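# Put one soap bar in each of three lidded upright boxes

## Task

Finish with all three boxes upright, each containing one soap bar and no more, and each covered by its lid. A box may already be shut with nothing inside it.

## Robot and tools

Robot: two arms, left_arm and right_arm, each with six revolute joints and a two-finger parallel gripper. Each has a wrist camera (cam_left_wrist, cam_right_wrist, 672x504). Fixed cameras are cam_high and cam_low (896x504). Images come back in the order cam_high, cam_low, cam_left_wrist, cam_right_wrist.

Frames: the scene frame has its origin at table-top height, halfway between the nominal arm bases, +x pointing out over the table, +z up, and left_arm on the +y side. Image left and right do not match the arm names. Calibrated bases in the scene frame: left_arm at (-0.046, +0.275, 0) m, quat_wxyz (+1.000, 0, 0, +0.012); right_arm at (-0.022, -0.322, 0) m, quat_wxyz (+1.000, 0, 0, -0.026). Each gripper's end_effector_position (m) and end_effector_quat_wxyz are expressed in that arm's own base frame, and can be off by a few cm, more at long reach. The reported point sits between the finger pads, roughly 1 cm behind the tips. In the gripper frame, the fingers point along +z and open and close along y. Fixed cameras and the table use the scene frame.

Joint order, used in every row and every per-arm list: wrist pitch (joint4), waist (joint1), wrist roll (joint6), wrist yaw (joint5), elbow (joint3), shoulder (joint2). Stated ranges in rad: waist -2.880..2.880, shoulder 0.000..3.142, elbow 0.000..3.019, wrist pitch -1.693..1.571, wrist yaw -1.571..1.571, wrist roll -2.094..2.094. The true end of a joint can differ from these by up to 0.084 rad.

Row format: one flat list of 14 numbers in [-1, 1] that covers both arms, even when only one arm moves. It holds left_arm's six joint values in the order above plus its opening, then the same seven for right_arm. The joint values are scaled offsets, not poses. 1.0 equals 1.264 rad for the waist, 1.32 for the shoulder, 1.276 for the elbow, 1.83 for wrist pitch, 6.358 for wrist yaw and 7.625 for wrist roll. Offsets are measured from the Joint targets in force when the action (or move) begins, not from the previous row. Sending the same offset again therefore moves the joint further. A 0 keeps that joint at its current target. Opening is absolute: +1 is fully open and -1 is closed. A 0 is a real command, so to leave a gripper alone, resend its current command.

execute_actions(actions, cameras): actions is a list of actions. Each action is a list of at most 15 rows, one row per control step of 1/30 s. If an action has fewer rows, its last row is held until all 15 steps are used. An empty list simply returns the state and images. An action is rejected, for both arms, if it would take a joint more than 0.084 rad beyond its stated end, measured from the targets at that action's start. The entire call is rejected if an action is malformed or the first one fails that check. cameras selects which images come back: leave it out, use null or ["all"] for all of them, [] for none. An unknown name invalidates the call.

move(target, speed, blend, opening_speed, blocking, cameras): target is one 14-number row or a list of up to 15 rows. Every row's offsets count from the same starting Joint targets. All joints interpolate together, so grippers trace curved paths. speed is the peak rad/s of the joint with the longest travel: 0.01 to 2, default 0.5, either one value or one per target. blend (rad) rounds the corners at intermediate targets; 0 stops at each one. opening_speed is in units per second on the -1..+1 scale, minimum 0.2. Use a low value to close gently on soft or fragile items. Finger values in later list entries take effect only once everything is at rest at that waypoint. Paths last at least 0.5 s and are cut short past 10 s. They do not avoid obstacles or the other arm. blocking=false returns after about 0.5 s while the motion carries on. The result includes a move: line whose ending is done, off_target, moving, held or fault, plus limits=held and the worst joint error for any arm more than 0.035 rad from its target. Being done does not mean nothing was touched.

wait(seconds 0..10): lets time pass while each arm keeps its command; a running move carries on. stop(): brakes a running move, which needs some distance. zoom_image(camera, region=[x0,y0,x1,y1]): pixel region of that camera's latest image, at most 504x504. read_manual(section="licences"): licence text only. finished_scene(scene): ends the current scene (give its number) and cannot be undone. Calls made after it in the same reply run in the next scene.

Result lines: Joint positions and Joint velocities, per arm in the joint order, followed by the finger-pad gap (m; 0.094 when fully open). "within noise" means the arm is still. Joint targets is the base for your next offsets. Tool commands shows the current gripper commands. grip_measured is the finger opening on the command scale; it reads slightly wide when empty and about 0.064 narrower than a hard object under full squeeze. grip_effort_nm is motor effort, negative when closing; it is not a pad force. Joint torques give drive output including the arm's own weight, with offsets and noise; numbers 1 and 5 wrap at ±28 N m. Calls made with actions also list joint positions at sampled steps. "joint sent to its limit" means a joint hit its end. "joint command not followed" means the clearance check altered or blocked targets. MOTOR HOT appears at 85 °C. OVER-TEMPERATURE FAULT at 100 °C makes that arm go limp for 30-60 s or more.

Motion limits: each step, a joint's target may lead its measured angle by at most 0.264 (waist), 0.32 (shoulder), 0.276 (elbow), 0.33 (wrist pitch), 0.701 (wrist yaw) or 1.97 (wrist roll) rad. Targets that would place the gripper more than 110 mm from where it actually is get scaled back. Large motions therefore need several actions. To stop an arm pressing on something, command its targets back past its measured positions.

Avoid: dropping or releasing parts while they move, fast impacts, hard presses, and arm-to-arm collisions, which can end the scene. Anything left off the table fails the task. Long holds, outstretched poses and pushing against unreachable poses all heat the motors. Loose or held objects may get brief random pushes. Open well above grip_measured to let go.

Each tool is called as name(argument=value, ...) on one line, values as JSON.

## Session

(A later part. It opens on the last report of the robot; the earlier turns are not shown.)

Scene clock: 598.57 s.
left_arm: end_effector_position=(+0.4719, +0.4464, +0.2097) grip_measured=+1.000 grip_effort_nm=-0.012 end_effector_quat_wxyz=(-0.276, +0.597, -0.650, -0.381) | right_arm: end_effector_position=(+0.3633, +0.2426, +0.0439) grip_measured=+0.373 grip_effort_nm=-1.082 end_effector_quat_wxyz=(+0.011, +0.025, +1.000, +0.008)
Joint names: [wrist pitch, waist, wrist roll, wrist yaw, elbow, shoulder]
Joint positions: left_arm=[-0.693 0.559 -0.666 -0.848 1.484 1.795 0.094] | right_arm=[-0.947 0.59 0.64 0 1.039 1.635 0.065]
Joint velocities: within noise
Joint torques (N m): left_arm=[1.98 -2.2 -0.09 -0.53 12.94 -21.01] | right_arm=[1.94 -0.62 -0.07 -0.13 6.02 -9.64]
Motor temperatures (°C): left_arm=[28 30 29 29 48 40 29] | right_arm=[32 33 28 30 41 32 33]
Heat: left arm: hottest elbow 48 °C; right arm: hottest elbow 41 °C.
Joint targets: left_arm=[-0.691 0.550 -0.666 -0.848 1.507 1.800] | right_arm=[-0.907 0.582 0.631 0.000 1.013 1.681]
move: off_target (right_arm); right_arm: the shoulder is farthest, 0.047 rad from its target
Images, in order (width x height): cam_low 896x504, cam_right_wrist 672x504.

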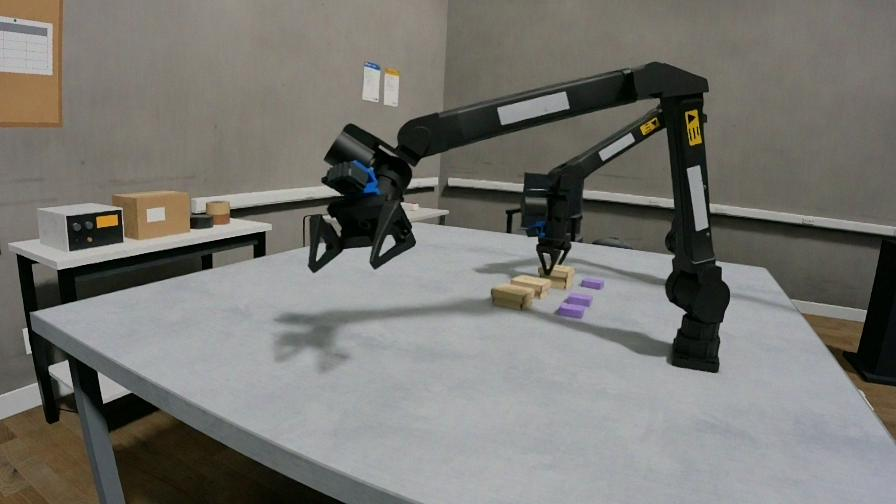

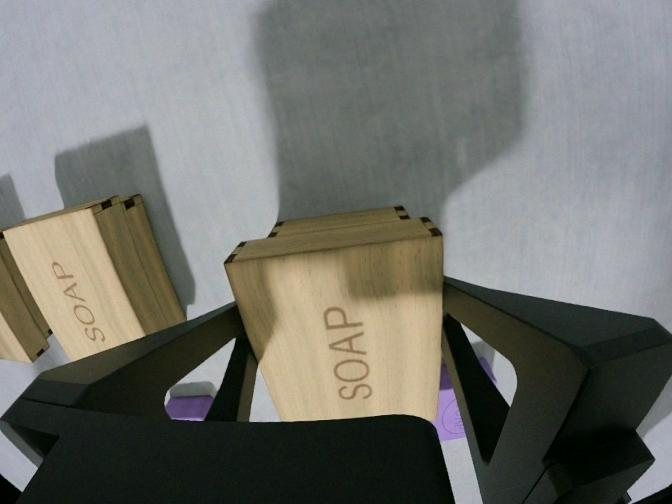

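move(target=[[0,0,0,0,0,0,1,-0.0672,0,0,0,0.0995,-0.0693,0.3],[0,0,0,0,0,0,1,-0.0672,-0.0022,0,0,0.0995,-0.0693,0.3],[0,0,0,0,0,0,1,-0.0473,-0.0022,0,0,0.0294,-0.0378,0.3],[0,0,0,0,0,0,1,-0.0299,-0.0022,0,0,0.0182,-0.0235,0.3]], speed=[0.12,0.12,0.12,0.05], blend=[0.0,0.0,0.005,0], cameras=["cam_right_wrist","cam_low"])

zoom_image(camera="cam_right_wrist", region=[220, 180, 460, 280])

Scene clock: 648.20 s.
left_arm: end_effector_position=(+0.4719, +0.4464, +0.2097) grip_measured=+1.000 grip_effort_nm=-0.012 end_effector_quat_wxyz=(-0.276, +0.597, -0.650, -0.381) | right_arm: end_effector_position=(+0.3634, +0.2417, +0.0501) grip_measured=+0.373 grip_effort_nm=-1.077 end_effector_quat_wxyz=(+0.008, +0.026, +1.000, +0.007)
Joint names: [wrist pitch, waist, wrist roll, wrist yaw, elbow, shoulder]
Joint positions: left_arm=[-0.693 0.559 -0.666 -0.848 1.484 1.795 0.094] | right_arm=[-0.971 0.587 0.639 -0.001 1.05 1.628 0.065]
Joint velocities: within noise
Joint torques (N m): left_arm=[1.98 -2.26 -0.08 -0.52 12.94 -21.07] | right_arm=[0.88 -0.67 -0.07 -0.09 7.13 -11.28]
Motor temperatures (°C): left_arm=[28 30 29 29 48 40 29] | right_arm=[32 33 28 30 41 32 33]
Heat: left arm: hottest elbow 48 °C; right arm: hottest elbow 41 °C.
Joint targets: left_arm=[-0.691 0.550 -0.666 -0.848 1.507 1.800] | right_arm=[-0.962 0.579 0.630 -0.001 1.036 1.650]
move: done
Images, in order (width x height): cam_low 896x504, cam_right_wrist 672x504.

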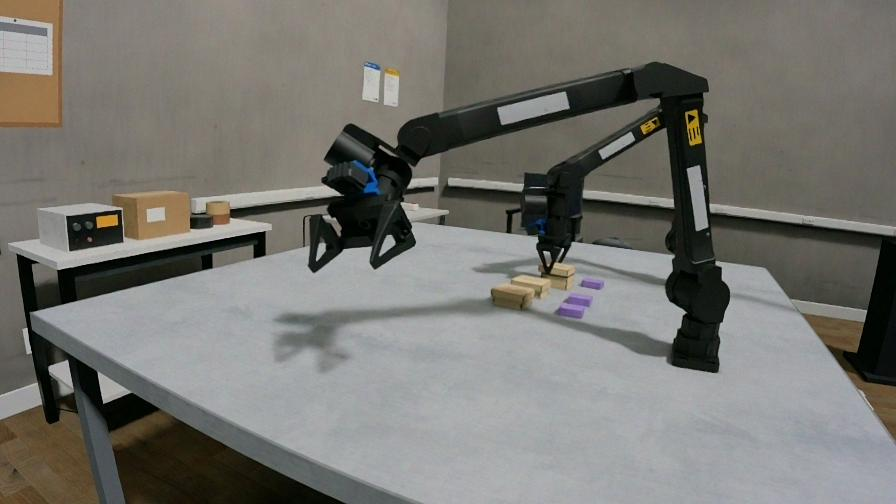

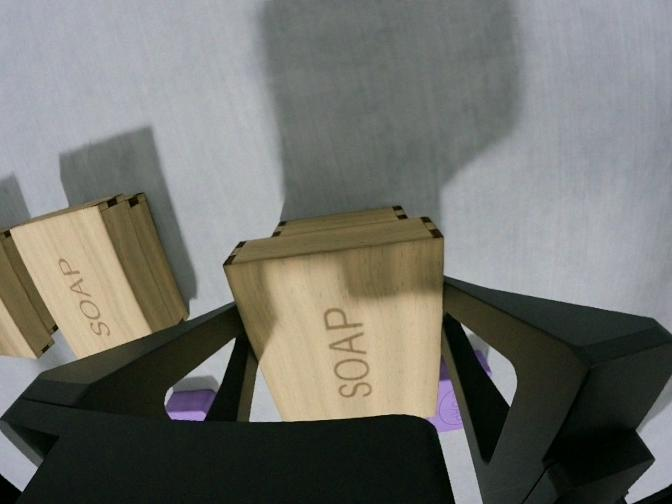

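Scaled by 2.100 from the camera's 672x504 image, which has a finer 960x720 frame.

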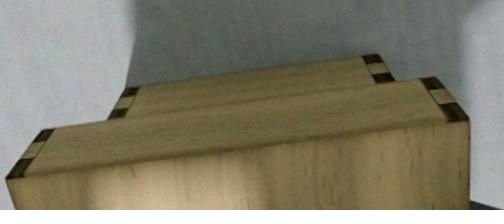

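move(target=[[0,0,0,0,0,0,1,-0.0372,0,0,0,0.0815,-0.0492,0.3],[0,0,0,0,0,0,1,-0.0166,0,0,0,0.0068,-0.0174,0.3],[0,0,0,0,0,0,1,0.0009,0,0,0,-0.0044,-0.0031,0.3],[0,0,0,0,0,0,1,0.0248,0,0,0,-0.0187,0.0155,0.3]], speed=[0.12,0.12,0.05,0.05], blend=[0.0,0.005,0.005,0], cameras=["cam_right_wrist","cam_low"])

zoom_image(camera="cam_right_wrist", region=[220, 180, 460, 280])

zoom_image(camera="cam_low", region=[500, 230, 600, 310])

Scene clock: 684.70 s.
left_arm: end_effector_position=(+0.4719, +0.4464, +0.2097) grip_measured=+1.000 grip_effort_nm=-0.017 end_effector_quat_wxyz=(-0.276, +0.597, -0.650, -0.381) | right_arm: end_effector_position=(+0.3622, +0.2409, +0.0444) grip_measured=+0.373 grip_effort_nm=-1.072 end_effector_quat_wxyz=(+0.010, +0.026, +1.000, +0.008)
Joint names: [wrist pitch, waist, wrist roll, wrist yaw, elbow, shoulder]
Joint positions: left_arm=[-0.693 0.559 -0.666 -0.848 1.484 1.795 0.094] | right_arm=[-0.949 0.587 0.639 -0.001 1.035 1.631 0.065]
Joint velocities: within noise
Joint torques (N m): left_arm=[1.99 -2.2 -0.08 -0.53 12.94 -21.01] | right_arm=[1.63 -0.67 -0.07 -0.09 6.31 -10.05]
Motor temperatures (°C): left_arm=[28 30 29 29 49 40 29] | right_arm=[31 33 28 30 42 32 33]
Heat: left arm: hottest elbow 49 °C; right arm: hottest elbow 42 °C.
Joint targets: left_arm=[-0.691 0.550 -0.666 -0.848 1.507 1.800] | right_arm=[-0.916 0.579 0.630 -0.001 1.013 1.670]
move: off_target (right_arm); right_arm: the shoulder is farthest, 0.040 rad from its target
Images, in order (width x height): cam_low 896x504, cam_right_wrist 672x504.

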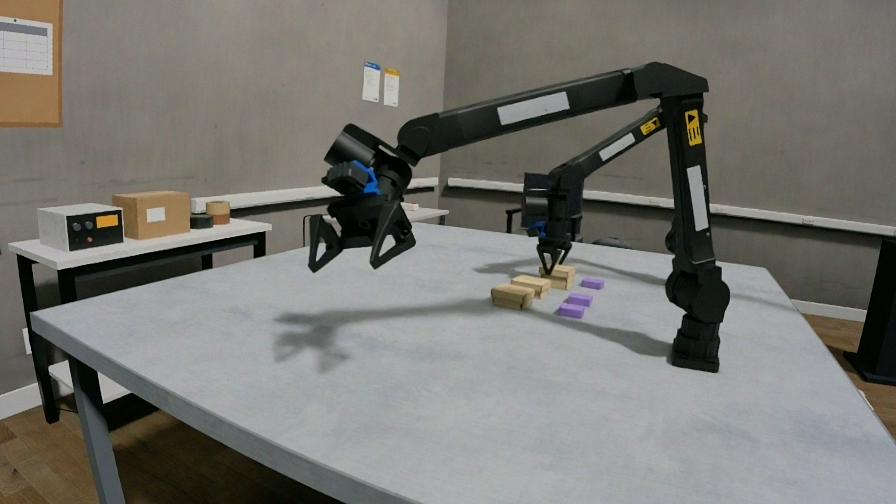

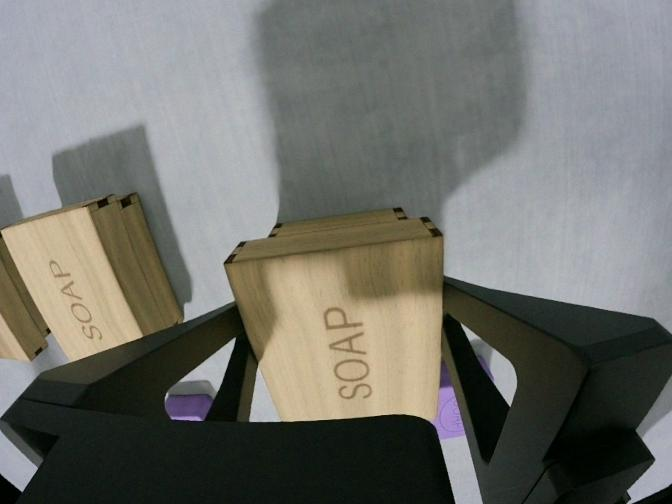

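Scaled by 2.100 from the camera's 672x504 image, which has a finer 960x720 frame.

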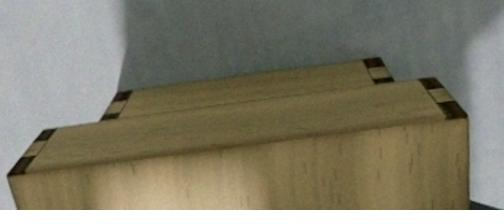

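Scaled by 5.040 from the camera's 896x504 image, which has a finer 1280x720 frame.

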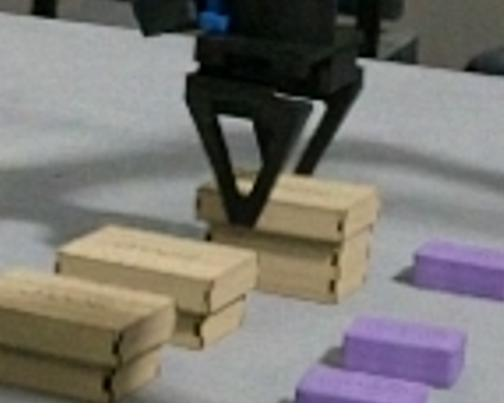

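move(target=[[0,0,0,0,0,0,1,-0.018,0,0,0,0.015,-0.019,0.3],[0,0,0,0,0,0,1,-0.018,0,0,0,0.075,-0.019,0.3]], speed=[0.05,0.12], cameras=["cam_right_wrist","cam_low"])

zoom_image(camera="cam_right_wrist", region=[220, 180, 460, 280])

Scene clock: 717.17 s.
left_arm: end_effector_position=(+0.4719, +0.4464, +0.2097) grip_measured=+1.000 grip_effort_nm=-0.012 end_effector_quat_wxyz=(-0.276, +0.597, -0.650, -0.381) | right_arm: end_effector_position=(+0.3693, +0.2456, +0.0515) grip_measured=+0.373 grip_effort_nm=-1.072 end_effector_quat_wxyz=(+0.017, +0.026, +0.999, +0.013)
Joint names: [wrist pitch, waist, wrist roll, wrist yaw, elbow, shoulder]
Joint positions: left_arm=[-0.693 0.559 -0.666 -0.848 1.484 1.795 0.094] | right_arm=[-0.954 0.587 0.639 -0.001 1.057 1.631 0.065]
Joint velocities: within noise
Joint torques (N m): left_arm=[1.98 -2.26 -0.09 -0.53 12.93 -21.01] | right_arm=[0.64 -0.62 -0.08 -0.09 12.64 -12.1]
Motor temperatures (°C): left_arm=[28 30 29 29 49 40 29] | right_arm=[31 33 28 30 41 32 33]
Heat: left arm: hottest elbow 49 °C; right arm: hottest elbow 41 °C.
Joint targets: left_arm=[-0.691 0.550 -0.666 -0.848 1.507 1.800] | right_arm=[-0.950 0.579 0.630 -0.001 1.108 1.645]
move: off_target (right_arm); right_arm: the elbow is farthest, 0.052 rad from its target
Images, in order (width x height): cam_low 896x504, cam_right_wrist 672x504.

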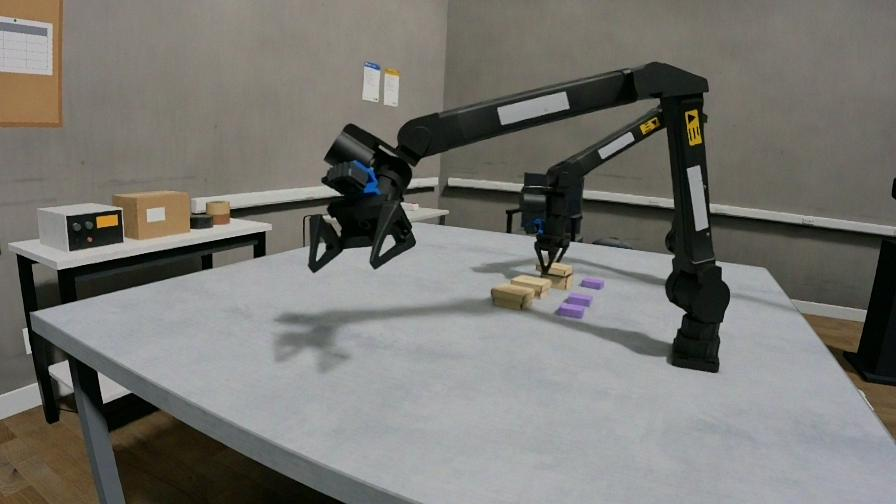

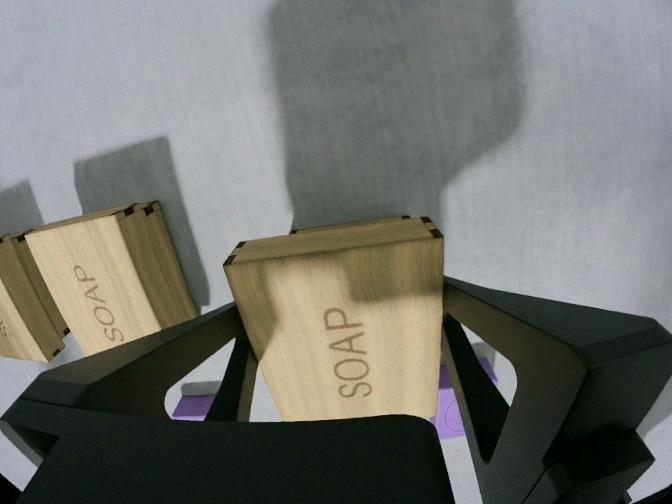

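Scaled by 2.100 from the camera's 672x504 image, which has a finer 960x720 frame.

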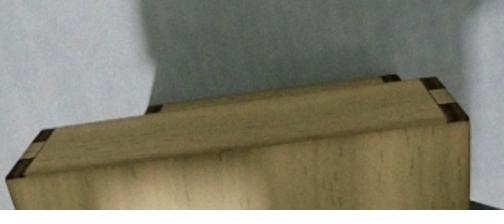

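move(target=[[0,0,0,0,0,0,1,0,0,0,0,0.039,0,0.3],[0,0,0,0,0,0,1,-0.0437,0.0182,0,0,0.0251,-0.0455,0.3],[0,0,0,0,0,0,1,-0.0437,0.0024,0,0,0.0251,-0.0455,0.3],[0,0,0,0,0,0,1,-0.0228,0.0024,0,0,-0.0516,-0.0152,0.3],[0,0,0,0,0,0,1,-0.0054,0.0024,0,0,-0.0629,-0.0008,0.3],[0,0,0,0,0,0,1,0.0185,0.0024,0,0,-0.0771,0.0177,0.3]], speed=[0.12,0.12,0.12,0.12,0.05,0.05], blend=[0,0.0,0,0.005,0.005,0], cameras=["cam_right_wrist","cam_low"])

zoom_image(camera="cam_right_wrist", region=[220, 180, 460, 280])

zoom_image(camera="cam_low", region=[500, 230, 600, 310])

Scene clock: 762.13 s.
left_arm: end_effector_position=(+0.4719, +0.4464, +0.2097) grip_measured=+1.000 grip_effort_nm=-0.017 end_effector_quat_wxyz=(-0.276, +0.597, -0.650, -0.381) | right_arm: end_effector_position=(+0.3609, +0.2410, +0.0343) grip_measured=+0.373 grip_effort_nm=-1.077 end_effector_quat_wxyz=(+0.009, +0.025, +1.000, +0.007)
Joint names: [wrist pitch, waist, wrist roll, wrist yaw, elbow, shoulder]
Joint positions: left_arm=[-0.693 0.559 -0.666 -0.848 1.484 1.795 0.094] | right_arm=[-0.925 0.589 0.639 -0.001 1.023 1.646 0.065]
Joint velocities: within noise
Joint torques (N m): left_arm=[1.98 -2.2 -0.08 -0.53 12.93 -21.07] | right_arm=[0.8 -0.56 -0.08 -0.08 6.89 -11.4]
Motor temperatures (°C): left_arm=[28 30 29 29 49 40 29] | right_arm=[31 33 28 30 48 33 33]
Heat: left arm: hottest elbow 49 °C; right arm: hottest elbow 48 °C.
Joint targets: left_arm=[-0.691 0.550 -0.666 -0.848 1.507 1.800] | right_arm=[-0.916 0.582 0.630 -0.001 1.010 1.669]
move: done
Images, in order (width x height): cam_low 896x504, cam_right_wrist 672x504.

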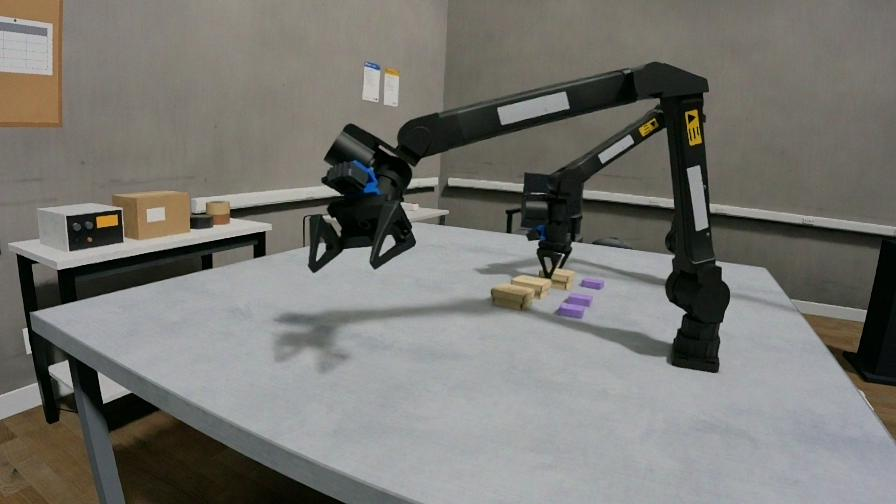

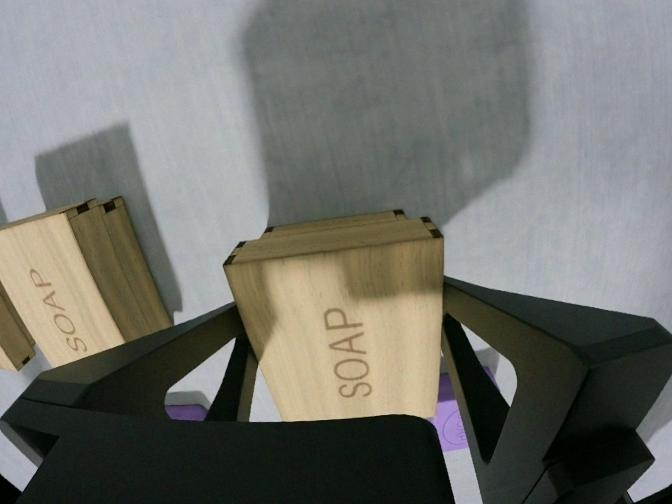

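Scaled by 2.100 from the camera's 672x504 image, which has a finer 960x720 frame.

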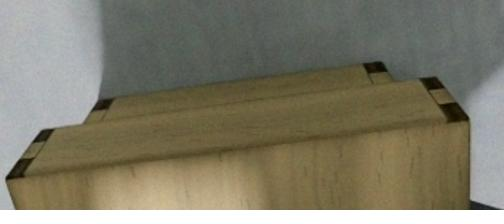

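Scaled by 5.040 from the camera's 896x504 image, which has a finer 1280x720 frame.

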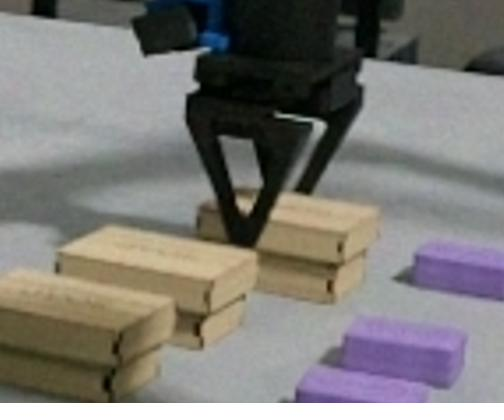

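move(target=[[0,0,0,0,0,0,1,0.006,0,0,0,-0.0045,0.006,0.3],[0,0,0,0,0,0,1,0.006,0,0,0,-0.0045,0.006,0.85]], speed=0.05, opening_speed=0.5, cameras=["cam_right_wrist","cam_low"])

zoom_image(camera="cam_low", region=[500, 230, 600, 310])

Scene clock: 782.03 s.
left_arm: end_effector_position=(+0.4719, +0.4464, +0.2097) grip_measured=+1.000 grip_effort_nm=-0.012 end_effector_quat_wxyz=(-0.276, +0.597, -0.650, -0.381) | right_arm: end_effector_position=(+0.3609, +0.2410, +0.0304) grip_measured=+0.847 grip_effort_nm=0.037 end_effector_quat_wxyz=(+0.009, +0.025, +1.000, +0.007)
Joint names: [wrist pitch, waist, wrist roll, wrist yaw, elbow, shoulder]
Joint positions: left_arm=[-0.693 0.559 -0.666 -0.848 1.484 1.795 0.094] | right_arm=[-0.913 0.589 0.639 -0.001 1.019 1.652 0.087]
Joint velocities: within noise
Joint torques (N m): left_arm=[1.98 -2.2 -0.08 -0.53 12.93 -21.01] | right_arm=[0.75 -0.56 -0.07 -0.09 6.71 -11.4]
Motor temperatures (°C): left_arm=[28 29 29 29 49 40 29] | right_arm=[31 33 28 30 45 32 33]
Heat: left arm: hottest elbow 49 °C; right arm: hottest elbow 45 °C.
Joint targets: left_arm=[-0.691 0.550 -0.666 -0.848 1.507 1.800] | right_arm=[-0.905 0.582 0.630 -0.001 1.004 1.677]
move: done
Images, in order (width x height): cam_low 896x504, cam_right_wrist 672x504.

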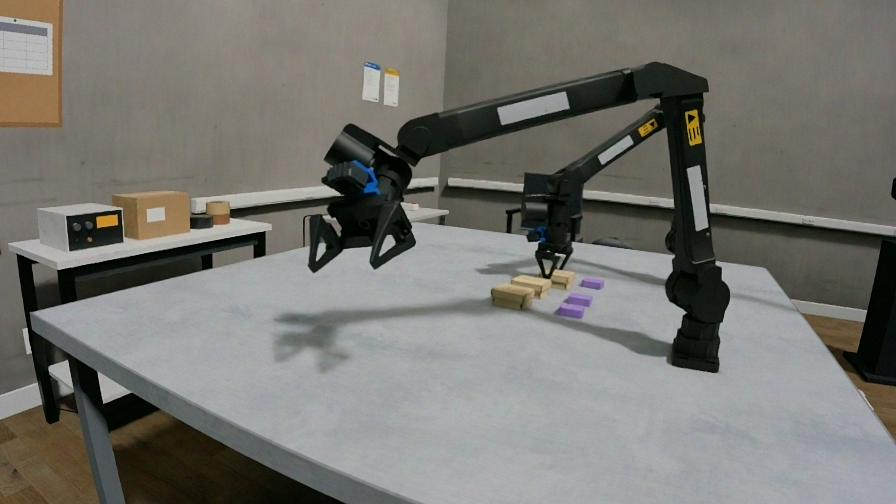

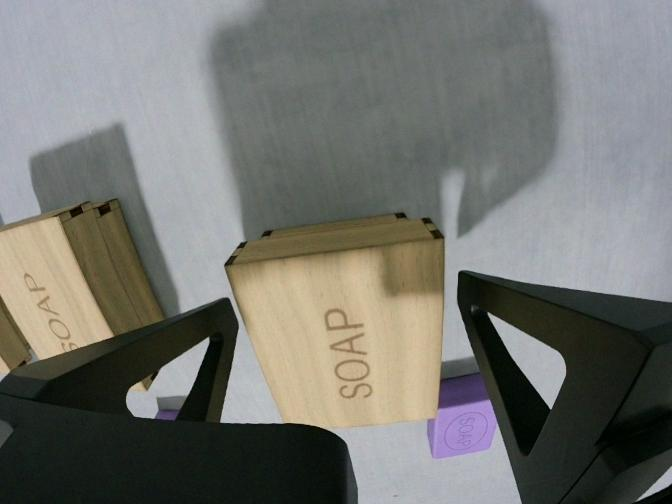

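Scaled by 5.040 from the camera's 896x504 image, which has a finer 1280x720 frame.

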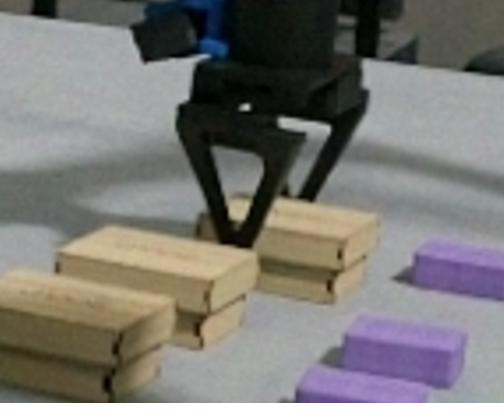

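move(target=[[0,0,0,0,0,0,1,-0.1251,0,0,0,0.2061,-0.025,1],[0,0,0,0,0,0,1,-0.1421,0.1495,0.033,0,0.373,0.1288,1]], speed=0.4, opening_speed=0.5, cameras=["cam_right_wrist"])

Scene clock: 804.27 s.
left_arm: end_effector_position=(+0.4719, +0.4464, +0.2097) grip_measured=+1.000 grip_effort_nm=-0.017 end_effector_quat_wxyz=(-0.276, +0.597, -0.650, -0.381) | right_arm: end_effector_position=(+0.3854, +0.3747, +0.0846) grip_measured=+0.998 grip_effort_nm=0.042 end_effector_quat_wxyz=(+0.004, +0.049, +0.999, +0.005)
Joint names: [wrist pitch, waist, wrist roll, wrist yaw, elbow, shoulder]
Joint positions: left_arm=[-0.693 0.559 -0.666 -0.848 1.484 1.795 0.094] | right_arm=[-1.157 0.772 0.87 -0.001 1.424 1.826 0.094]
Joint velocities: within noise
Joint torques (N m): left_arm=[1.98 -2.26 -0.08 -0.53 12.93 -21.07] | right_arm=[0.1 0.03 0.13 -0.1 13.75 -15.44]
Motor temperatures (°C): left_arm=[28 29 29 29 50 40 29] | right_arm=[31 33 28 30 43 32 32]
Heat: left arm: hottest elbow 50 °C; right arm: hottest elbow 43 °C.
Joint targets: left_arm=[-0.691 0.550 -0.666 -0.848 1.507 1.800] | right_arm=[-1.165 0.771 0.882 0.000 1.480 1.847]
move: off_target (right_arm); right_arm: the elbow is farthest, 0.056 rad from its target
Images, in order (width x height): cam_right_wrist 672x504.

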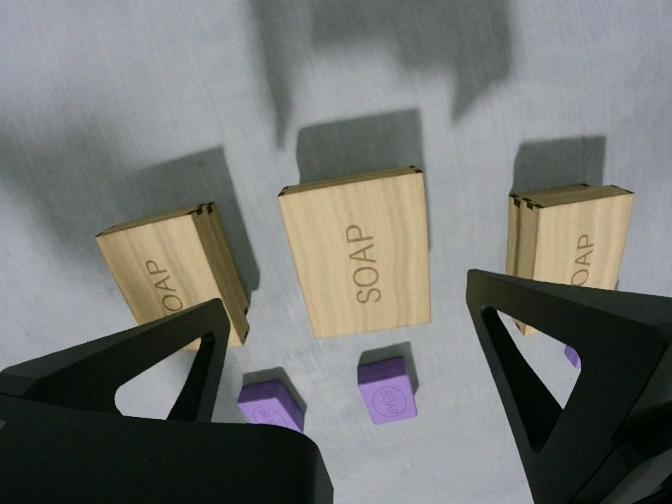

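move(target=[0,0,0,0,0,0,1,0.0462,-0.0166,-0.0114,0,-0.0901,0.0096,1], speed=0.15, cameras=["cam_right_wrist"])

Scene clock: 896.97 s.
left_arm: end_effector_position=(+0.4719, +0.4464, +0.2097) grip_measured=+1.000 grip_effort_nm=-0.012 end_effector_quat_wxyz=(-0.276, +0.597, -0.650, -0.381) | right_arm: end_effector_position=(+0.3890, +0.3674, +0.0637) grip_measured=+0.998 grip_effort_nm=0.032 end_effector_quat_wxyz=(+0.008, +0.025, +1.000, +0.009)
Joint names: [wrist pitch, waist, wrist roll, wrist yaw, elbow, shoulder]
Joint positions: left_arm=[-0.693 0.559 -0.666 -0.848 1.484 1.795 0.094] | right_arm=[-1.089 0.758 0.807 -0.001 1.378 1.836 0.094]
Joint velocities: within noise
Joint torques (N m): left_arm=[1.98 -2.2 -0.08 -0.53 12.93 -21.07] | right_arm=[0.65 -0.56 -0.09 -0.1 7.72 -15.15]
Motor temperatures (°C): left_arm=[28 29 29 29 50 41 29] | right_arm=[31 33 28 30 49 34 31]
Heat: left arm: hottest elbow 50 °C; right arm: hottest elbow 49 °C.
Joint targets: left_arm=[-0.691 0.550 -0.666 -0.848 1.507 1.800] | right_arm=[-1.080 0.750 0.795 0.000 1.365 1.859]
move: done
Images, in order (width x height): cam_right_wrist 672x504.

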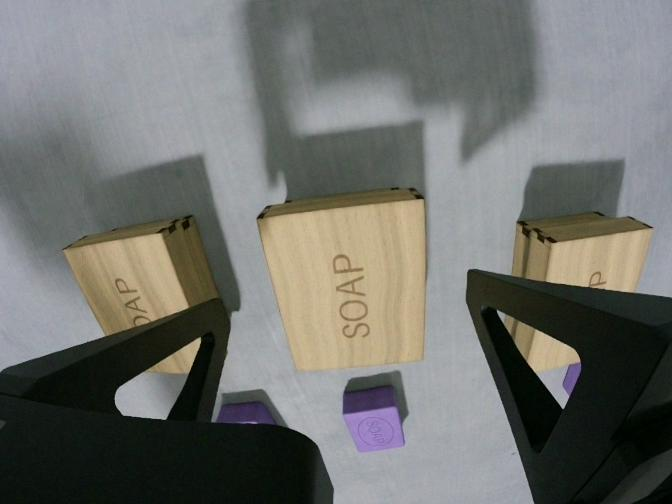

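move(target=[[0,0,0,0,0,0,1,0.0180,0,0,0,-0.0125,0.0148,1],[0,0,0,0,0,0,1,0.0384,0,0,0,-0.0256,0.0304,1]], speed=0.08, blend=0.01, cameras=["cam_right_wrist"])

move(target=[0,0,0,0,0,0,1,0,0,0,0,0,0,0.42], opening_speed=0.4, cameras=[])

move(target=[0,0,0,0,0,0,1,0,0,0,0,0,0,0.3], opening_speed=0.2, cameras=["cam_right_wrist"])

Scene clock: 918.83 s.
left_arm: end_effector_position=(+0.4719, +0.4464, +0.2097) grip_measured=+1.000 grip_effort_nm=-0.012 end_effector_quat_wxyz=(-0.276, +0.597, -0.650, -0.381) | right_arm: end_effector_position=(+0.3895, +0.3679, +0.0343) grip_measured=+0.998 grip_effort_nm=0.037 end_effector_quat_wxyz=(+0.009, +0.024, +1.000, +0.009)
Joint names: [wrist pitch, waist, wrist roll, wrist yaw, elbow, shoulder]
Joint positions: left_arm=[-0.693 0.559 -0.666 -0.848 1.484 1.795 0.094] | right_arm=[-1.019 0.758 0.806 -0.001 1.346 1.873 0.094]
Joint velocities: within noise
Joint torques (N m): left_arm=[1.96 -2.2 -0.08 -0.53 12.96 -21.07] | right_arm=[0.8 -0.56 -0.09 -0.11 7.35 -15.38]
Motor temperatures (°C): left_arm=[28 29 29 29 50 41 29] | right_arm=[31 33 28 30 47 35 31]
Heat: left arm: hottest elbow 50 °C; right arm: hottest elbow 47 °C.
Joint targets: left_arm=[-0.691 0.550 -0.666 -0.848 1.507 1.800] | right_arm=[-1.010 0.750 0.795 0.000 1.332 1.900]
move: done
Images, in order (width x height): cam_right_wrist 672x504.

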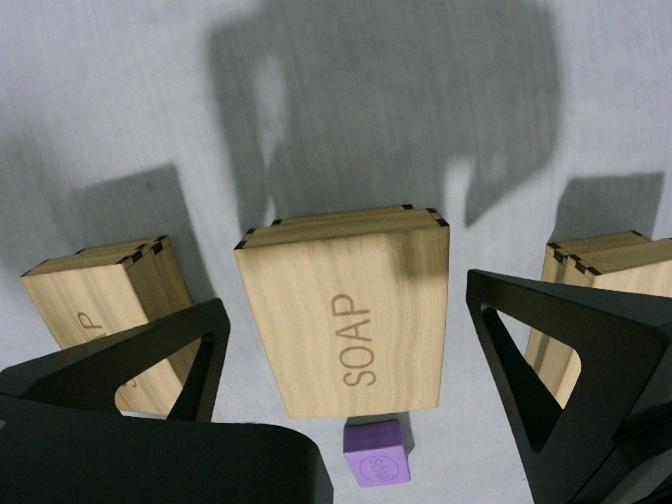

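Scene clock: 920.60 s.
left_arm: end_effector_position=(+0.4719, +0.4464, +0.2097) grip_measured=+1.000 grip_effort_nm=-0.012 end_effector_quat_wxyz=(-0.276, +0.597, -0.650, -0.381) | right_arm: end_effector_position=(+0.3896, +0.3680, +0.0343) grip_measured=+0.423 grip_effort_nm=-0.139 end_effector_quat_wxyz=(+0.009, +0.024, +1.000, +0.009)
Joint names: [wrist pitch, waist, wrist roll, wrist yaw, elbow, shoulder]
Joint positions: left_arm=[-0.693 0.559 -0.666 -0.848 1.484 1.795 0.094] | right_arm=[-1.019 0.758 0.806 -0.001 1.346 1.873 0.067]
Joint velocities: within noise
Joint torques (N m): left_arm=[1.98 -2.14 -0.08 -0.53 12.94 -21.01] | right_arm=[0.75 -0.62 -0.09 -0.1 7.34 -15.03]
Motor temperatures (°C): left_arm=[28 29 29 29 50 41 29] | right_arm=[31 33 28 30 47 35 31]
Heat: left arm: hottest elbow 50 °C; right arm: hottest elbow 47 °C.
Joint targets: left_arm=[-0.691 0.550 -0.666 -0.848 1.507 1.800] | right_arm=[-1.010 0.750 0.795 0.000 1.332 1.900]
move: done
No camera images: "cameras" was empty.

Scene clock: 921.40 s.
left_arm: end_effector_position=(+0.4719, +0.4464, +0.2097) grip_measured=+1.000 grip_effort_nm=-0.007 end_effector_quat_wxyz=(-0.276, +0.597, -0.650, -0.381) | right_arm: end_effector_position=(+0.3896, +0.3680, +0.0343) grip_measured=+0.367 grip_effort_nm=-1.062 end_effector_quat_wxyz=(+0.009, +0.024, +1.000, +0.009)
Joint names: [wrist pitch, waist, wrist roll, wrist yaw, elbow, shoulder]
Joint positions: left_arm=[-0.693 0.559 -0.666 -0.848 1.484 1.795 0.094] | right_arm=[-1.019 0.758 0.806 -0.001 1.346 1.873 0.064]
Joint velocities: within noise
Joint torques (N m): left_arm=[1.98 -2.26 -0.09 -0.53 12.94 -21.01] | right_arm=[0.75 -0.56 -0.09 -0.1 7.34 -15.03]
Motor temperatures (°C): left_arm=[28 29 29 29 50 41 29] | right_arm=[31 33 28 30 47 35 31]
Heat: left arm: hottest elbow 50 °C; right arm: hottest elbow 47 °C.
Joint targets: left_arm=[-0.691 0.550 -0.666 -0.848 1.507 1.800] | right_arm=[-1.010 0.750 0.795 0.000 1.332 1.900]
move: done
Images, in order (width x height): cam_right_wrist 672x504.

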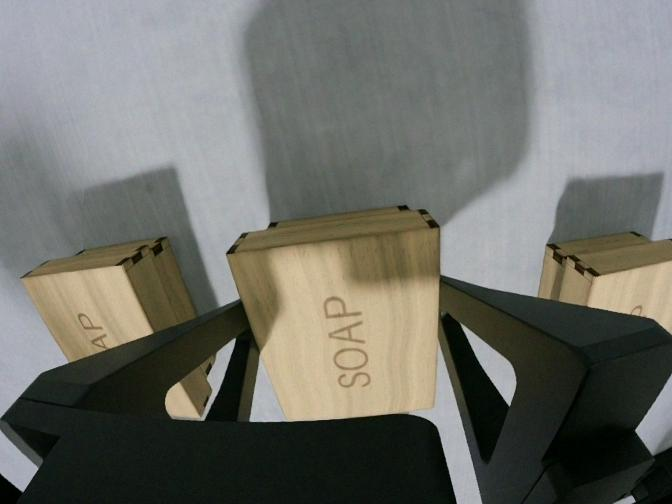

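move(target=[[0,0,0,0,0,0,1,-0.0098,0,0,0,0.047,-0.0242,0.3],[0,0,0,0,0,0,1,-0.0299,0,0,0,0.0603,-0.0392,0.3],[0,0,0,0,0,0,1,-0.1144,0,0,0,0.1286,-0.0903,0.3]], speed=[0.06,0.06,0.15], blend=0.005, cameras=["cam_high","cam_low","cam_right_wrist"])

zoom_image(camera="cam_high", region=[300, 150, 500, 310])

Scene clock: 946.83 s.
left_arm: end_effector_position=(+0.4719, +0.4464, +0.2097) grip_measured=+1.000 grip_effort_nm=-0.012 end_effector_quat_wxyz=(-0.276, +0.597, -0.650, -0.381) | right_arm: end_effector_position=(+0.3866, +0.3652, +0.1079) grip_measured=+0.366 grip_effort_nm=-1.072 end_effector_quat_wxyz=(+0.003, +0.024, +1.000, +0.003)
Joint names: [wrist pitch, waist, wrist roll, wrist yaw, elbow, shoulder]
Joint positions: left_arm=[-0.693 0.559 -0.666 -0.848 1.484 1.795 0.094] | right_arm=[-1.211 0.758 0.806 -0.001 1.441 1.792 0.064]
Joint velocities: within noise
Joint torques (N m): left_arm=[1.96 -2.14 -0.08 -0.53 12.94 -21.07] | right_arm=[0.05 -0.56 -0.09 -0.1 13.91 -17.61]
Motor temperatures (°C): left_arm=[28 29 29 29 51 41 29] | right_arm=[31 33 28 30 46 35 32]
Heat: left arm: hottest elbow 51 °C; right arm: hottest elbow 46 °C.
Joint targets: left_arm=[-0.691 0.550 -0.666 -0.848 1.507 1.800] | right_arm=[-1.219 0.750 0.795 0.000 1.496 1.780]
move: off_target (right_arm); right_arm: the elbow is farthest, 0.055 rad from its target
Images, in order (width x height): cam_high 896x504, cam_low 896x504, cam_right_wrist 672x504.

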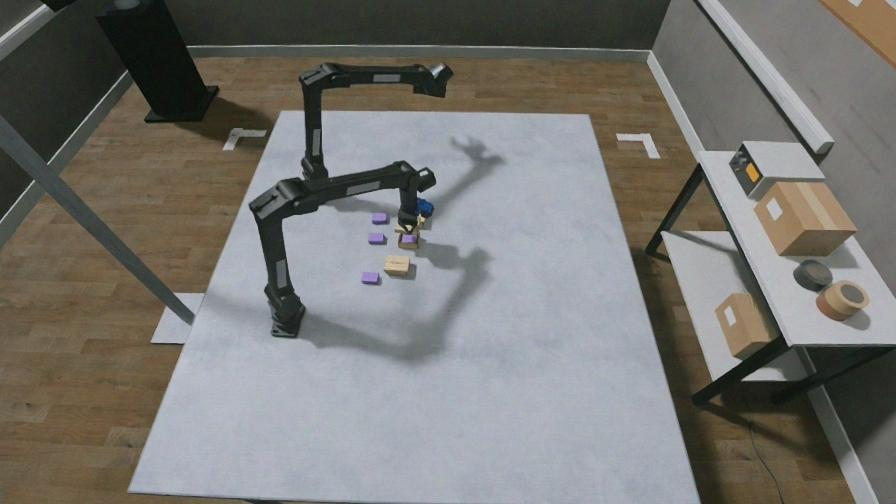

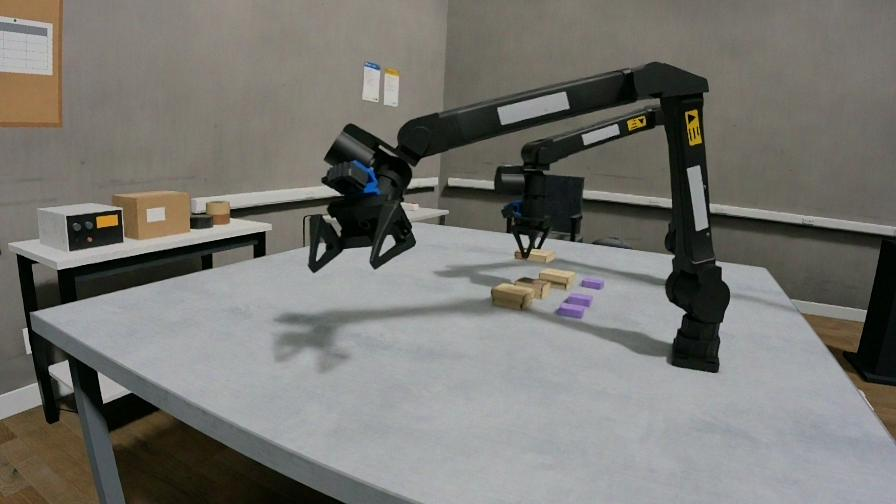

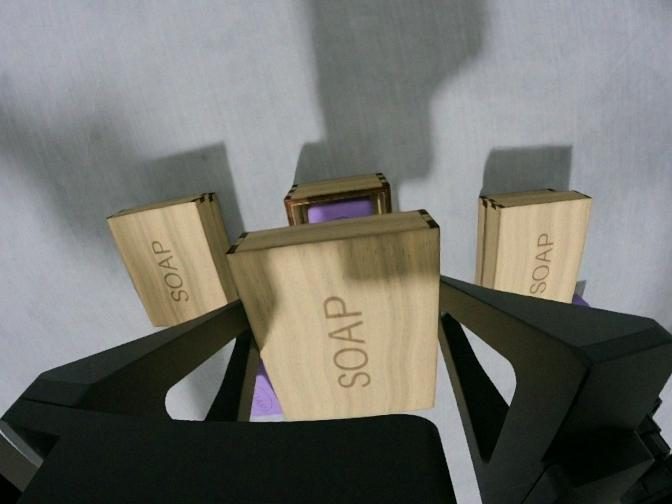

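Scaled by 2.520 from the camera's 896x504 image, which has a finer 1280x720 frame.

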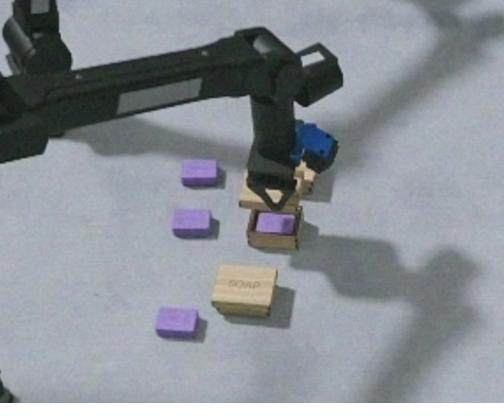

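zoom_image(camera="cam_right_wrist", region=[260, 150, 420, 270])

Scaled by 3.150 from the camera's 672x504 image, which has a finer 960x720 frame.

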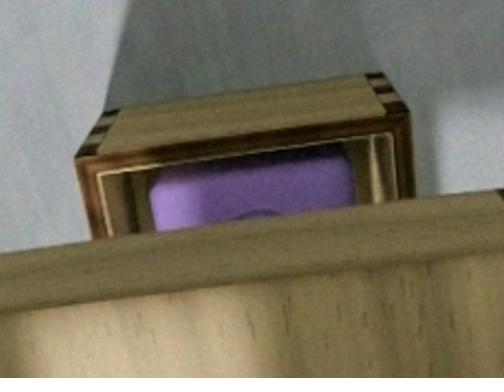

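move(target=[0,0,0,0,0,0,1,0.076,0,0,0,-0.1027,0.0598,0.3], speed=0.1, cameras=["cam_right_wrist"])

zoom_image(camera="cam_right_wrist", region=[210, 150, 470, 430])

Scene clock: 986.23 s.
left_arm: end_effector_position=(+0.4719, +0.4464, +0.2097) grip_measured=+1.000 grip_effort_nm=-0.012 end_effector_quat_wxyz=(-0.276, +0.597, -0.650, -0.381) | right_arm: end_effector_position=(+0.3893, +0.3677, +0.0644) grip_measured=+0.366 grip_effort_nm=-1.077 end_effector_quat_wxyz=(+0.009, +0.024, +1.000, +0.009)
Joint names: [wrist pitch, waist, wrist roll, wrist yaw, elbow, shoulder]
Joint positions: left_arm=[-0.693 0.559 -0.666 -0.848 1.484 1.795 0.094] | right_arm=[-1.089 0.758 0.806 -0.001 1.379 1.835 0.064]
Joint velocities: within noise
Joint torques (N m): left_arm=[1.99 -2.2 -0.08 -0.53 12.94 -21.01] | right_arm=[0.66 -0.56 -0.09 -0.1 7.73 -14.92]
Motor temperatures (°C): left_arm=[28 29 29 29 51 41 29] | right_arm=[31 33 28 30 48 34 32]
Heat: left arm: hottest elbow 51 °C; right arm: hottest elbow 48 °C.
Joint targets: left_arm=[-0.691 0.550 -0.666 -0.848 1.507 1.800] | right_arm=[-1.080 0.750 0.795 0.000 1.366 1.859]
move: done
Images, in order (width x height): cam_right_wrist 672x504.

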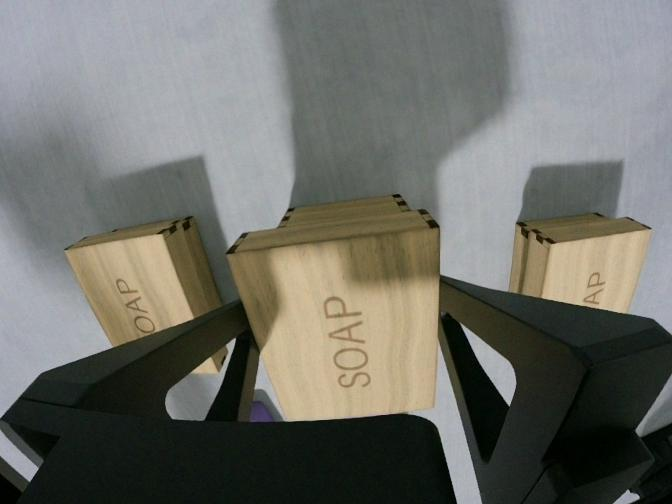

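Scaled by 1.800 from the camera's 672x504 image, which has a finer 960x720 frame.

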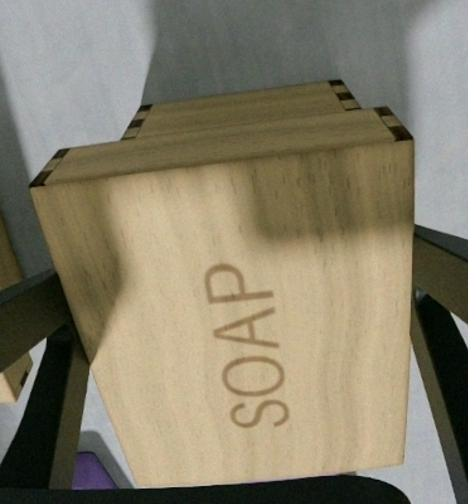

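move(target=[[0,0,0,0,0,0,1,0.0180,0,0,0,-0.0128,0.0148,0.3],[0,0,0,0,0,0,1,0.0384,0,0,0,-0.0259,0.0306,0.3]], speed=0.06, blend=0.01, cameras=["cam_right_wrist"])

zoom_image(camera="cam_right_wrist", region=[210, 150, 470, 430])

Scene clock: 1006.90 s.
left_arm: end_effector_position=(+0.4719, +0.4464, +0.2097) grip_measured=+1.000 grip_effort_nm=-0.012 end_effector_quat_wxyz=(-0.276, +0.597, -0.650, -0.381) | right_arm: end_effector_position=(+0.3905, +0.3685, +0.0485) grip_measured=+0.366 grip_effort_nm=-1.072 end_effector_quat_wxyz=(+0.012, +0.024, +1.000, +0.011)
Joint names: [wrist pitch, waist, wrist roll, wrist yaw, elbow, shoulder]
Joint positions: left_arm=[-0.693 0.559 -0.666 -0.848 1.484 1.795 0.094] | right_arm=[-1.045 0.758 0.806 0 1.36 1.853 0.064]
Joint velocities: within noise
Joint torques (N m): left_arm=[1.99 -2.2 -0.09 -0.53 12.94 -21.01] | right_arm=[1.73 -0.5 -0.09 -0.14 6.39 -13.45]
Motor temperatures (°C): left_arm=[27 29 29 29 51 41 29] | right_arm=[31 33 28 30 47 34 32]
Heat: left arm: hottest elbow 51 °C; right arm: hottest elbow 47 °C.
Joint targets: left_arm=[-0.691 0.550 -0.666 -0.848 1.507 1.800] | right_arm=[-1.010 0.750 0.795 0.000 1.332 1.900]
move: off_target (right_arm); right_arm: the shoulder is farthest, 0.046 rad from its target
Images, in order (width x height): cam_right_wrist 672x504.

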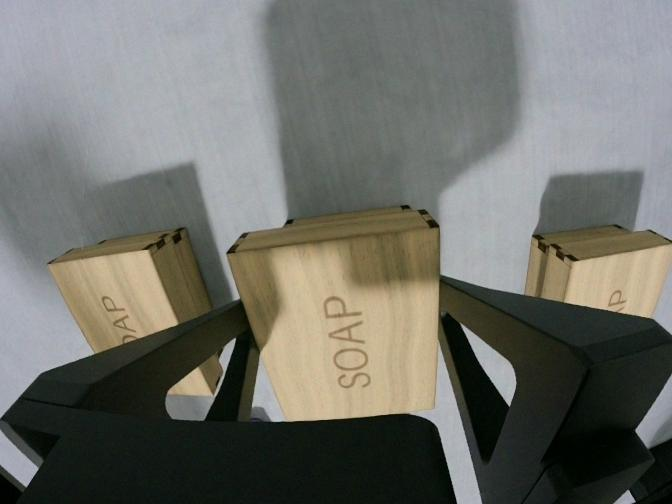

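Scaled by 1.800 from the camera's 672x504 image, which has a finer 960x720 frame.

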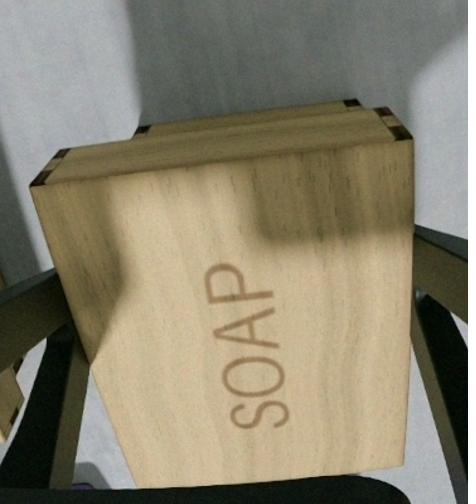

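move(target=[[0,0,0,0,0,0,1,-0.0765,0,0,0,0.0964,-0.0712,0.3],[0,0,0,0,0,0,1,-0.0366,0,0,0,0.0196,-0.0356,0.3]], speed=0.1, cameras=["cam_right_wrist"])

zoom_image(camera="cam_right_wrist", region=[210, 150, 470, 430])

Scene clock: 1058.60 s.
left_arm: end_effector_position=(+0.4719, +0.4464, +0.2097) grip_measured=+1.000 grip_effort_nm=-0.017 end_effector_quat_wxyz=(-0.276, +0.597, -0.650, -0.381) | right_arm: end_effector_position=(+0.3877, +0.3658, +0.0641) grip_measured=+0.366 grip_effort_nm=-1.077 end_effector_quat_wxyz=(+0.009, +0.024, +1.000, +0.009)
Joint names: [wrist pitch, waist, wrist roll, wrist yaw, elbow, shoulder]
Joint positions: left_arm=[-0.693 0.559 -0.666 -0.848 1.484 1.795 0.094] | right_arm=[-1.086 0.758 0.806 0.001 1.37 1.829 0.064]
Joint velocities: within noise
Joint torques (N m): left_arm=[1.98 -2.2 -0.08 -0.53 12.94 -21.01] | right_arm=[0.83 -0.56 -0.09 -0.16 7.82 -15.03]
Motor temperatures (°C): left_arm=[27 29 29 29 51 41 29] | right_arm=[31 33 28 30 45 34 33]
Heat: left arm: hottest elbow 51 °C; right arm: hottest elbow 45 °C.
Joint targets: left_arm=[-0.691 0.550 -0.666 -0.848 1.507 1.800] | right_arm=[-1.077 0.750 0.795 0.000 1.357 1.853]
move: done
Images, in order (width x height): cam_right_wrist 672x504.

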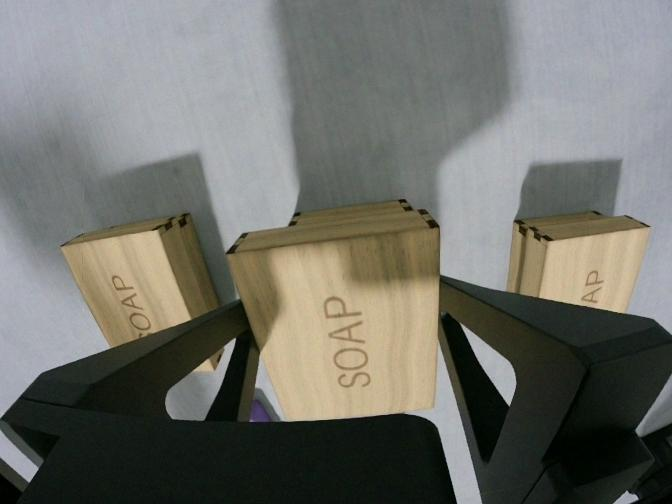

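Scaled by 1.800 from the camera's 672x504 image, which has a finer 960x720 frame.

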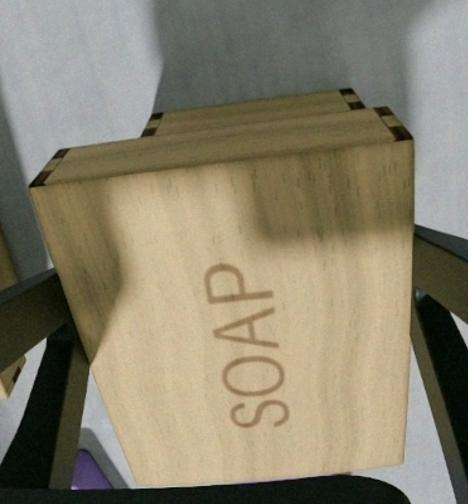

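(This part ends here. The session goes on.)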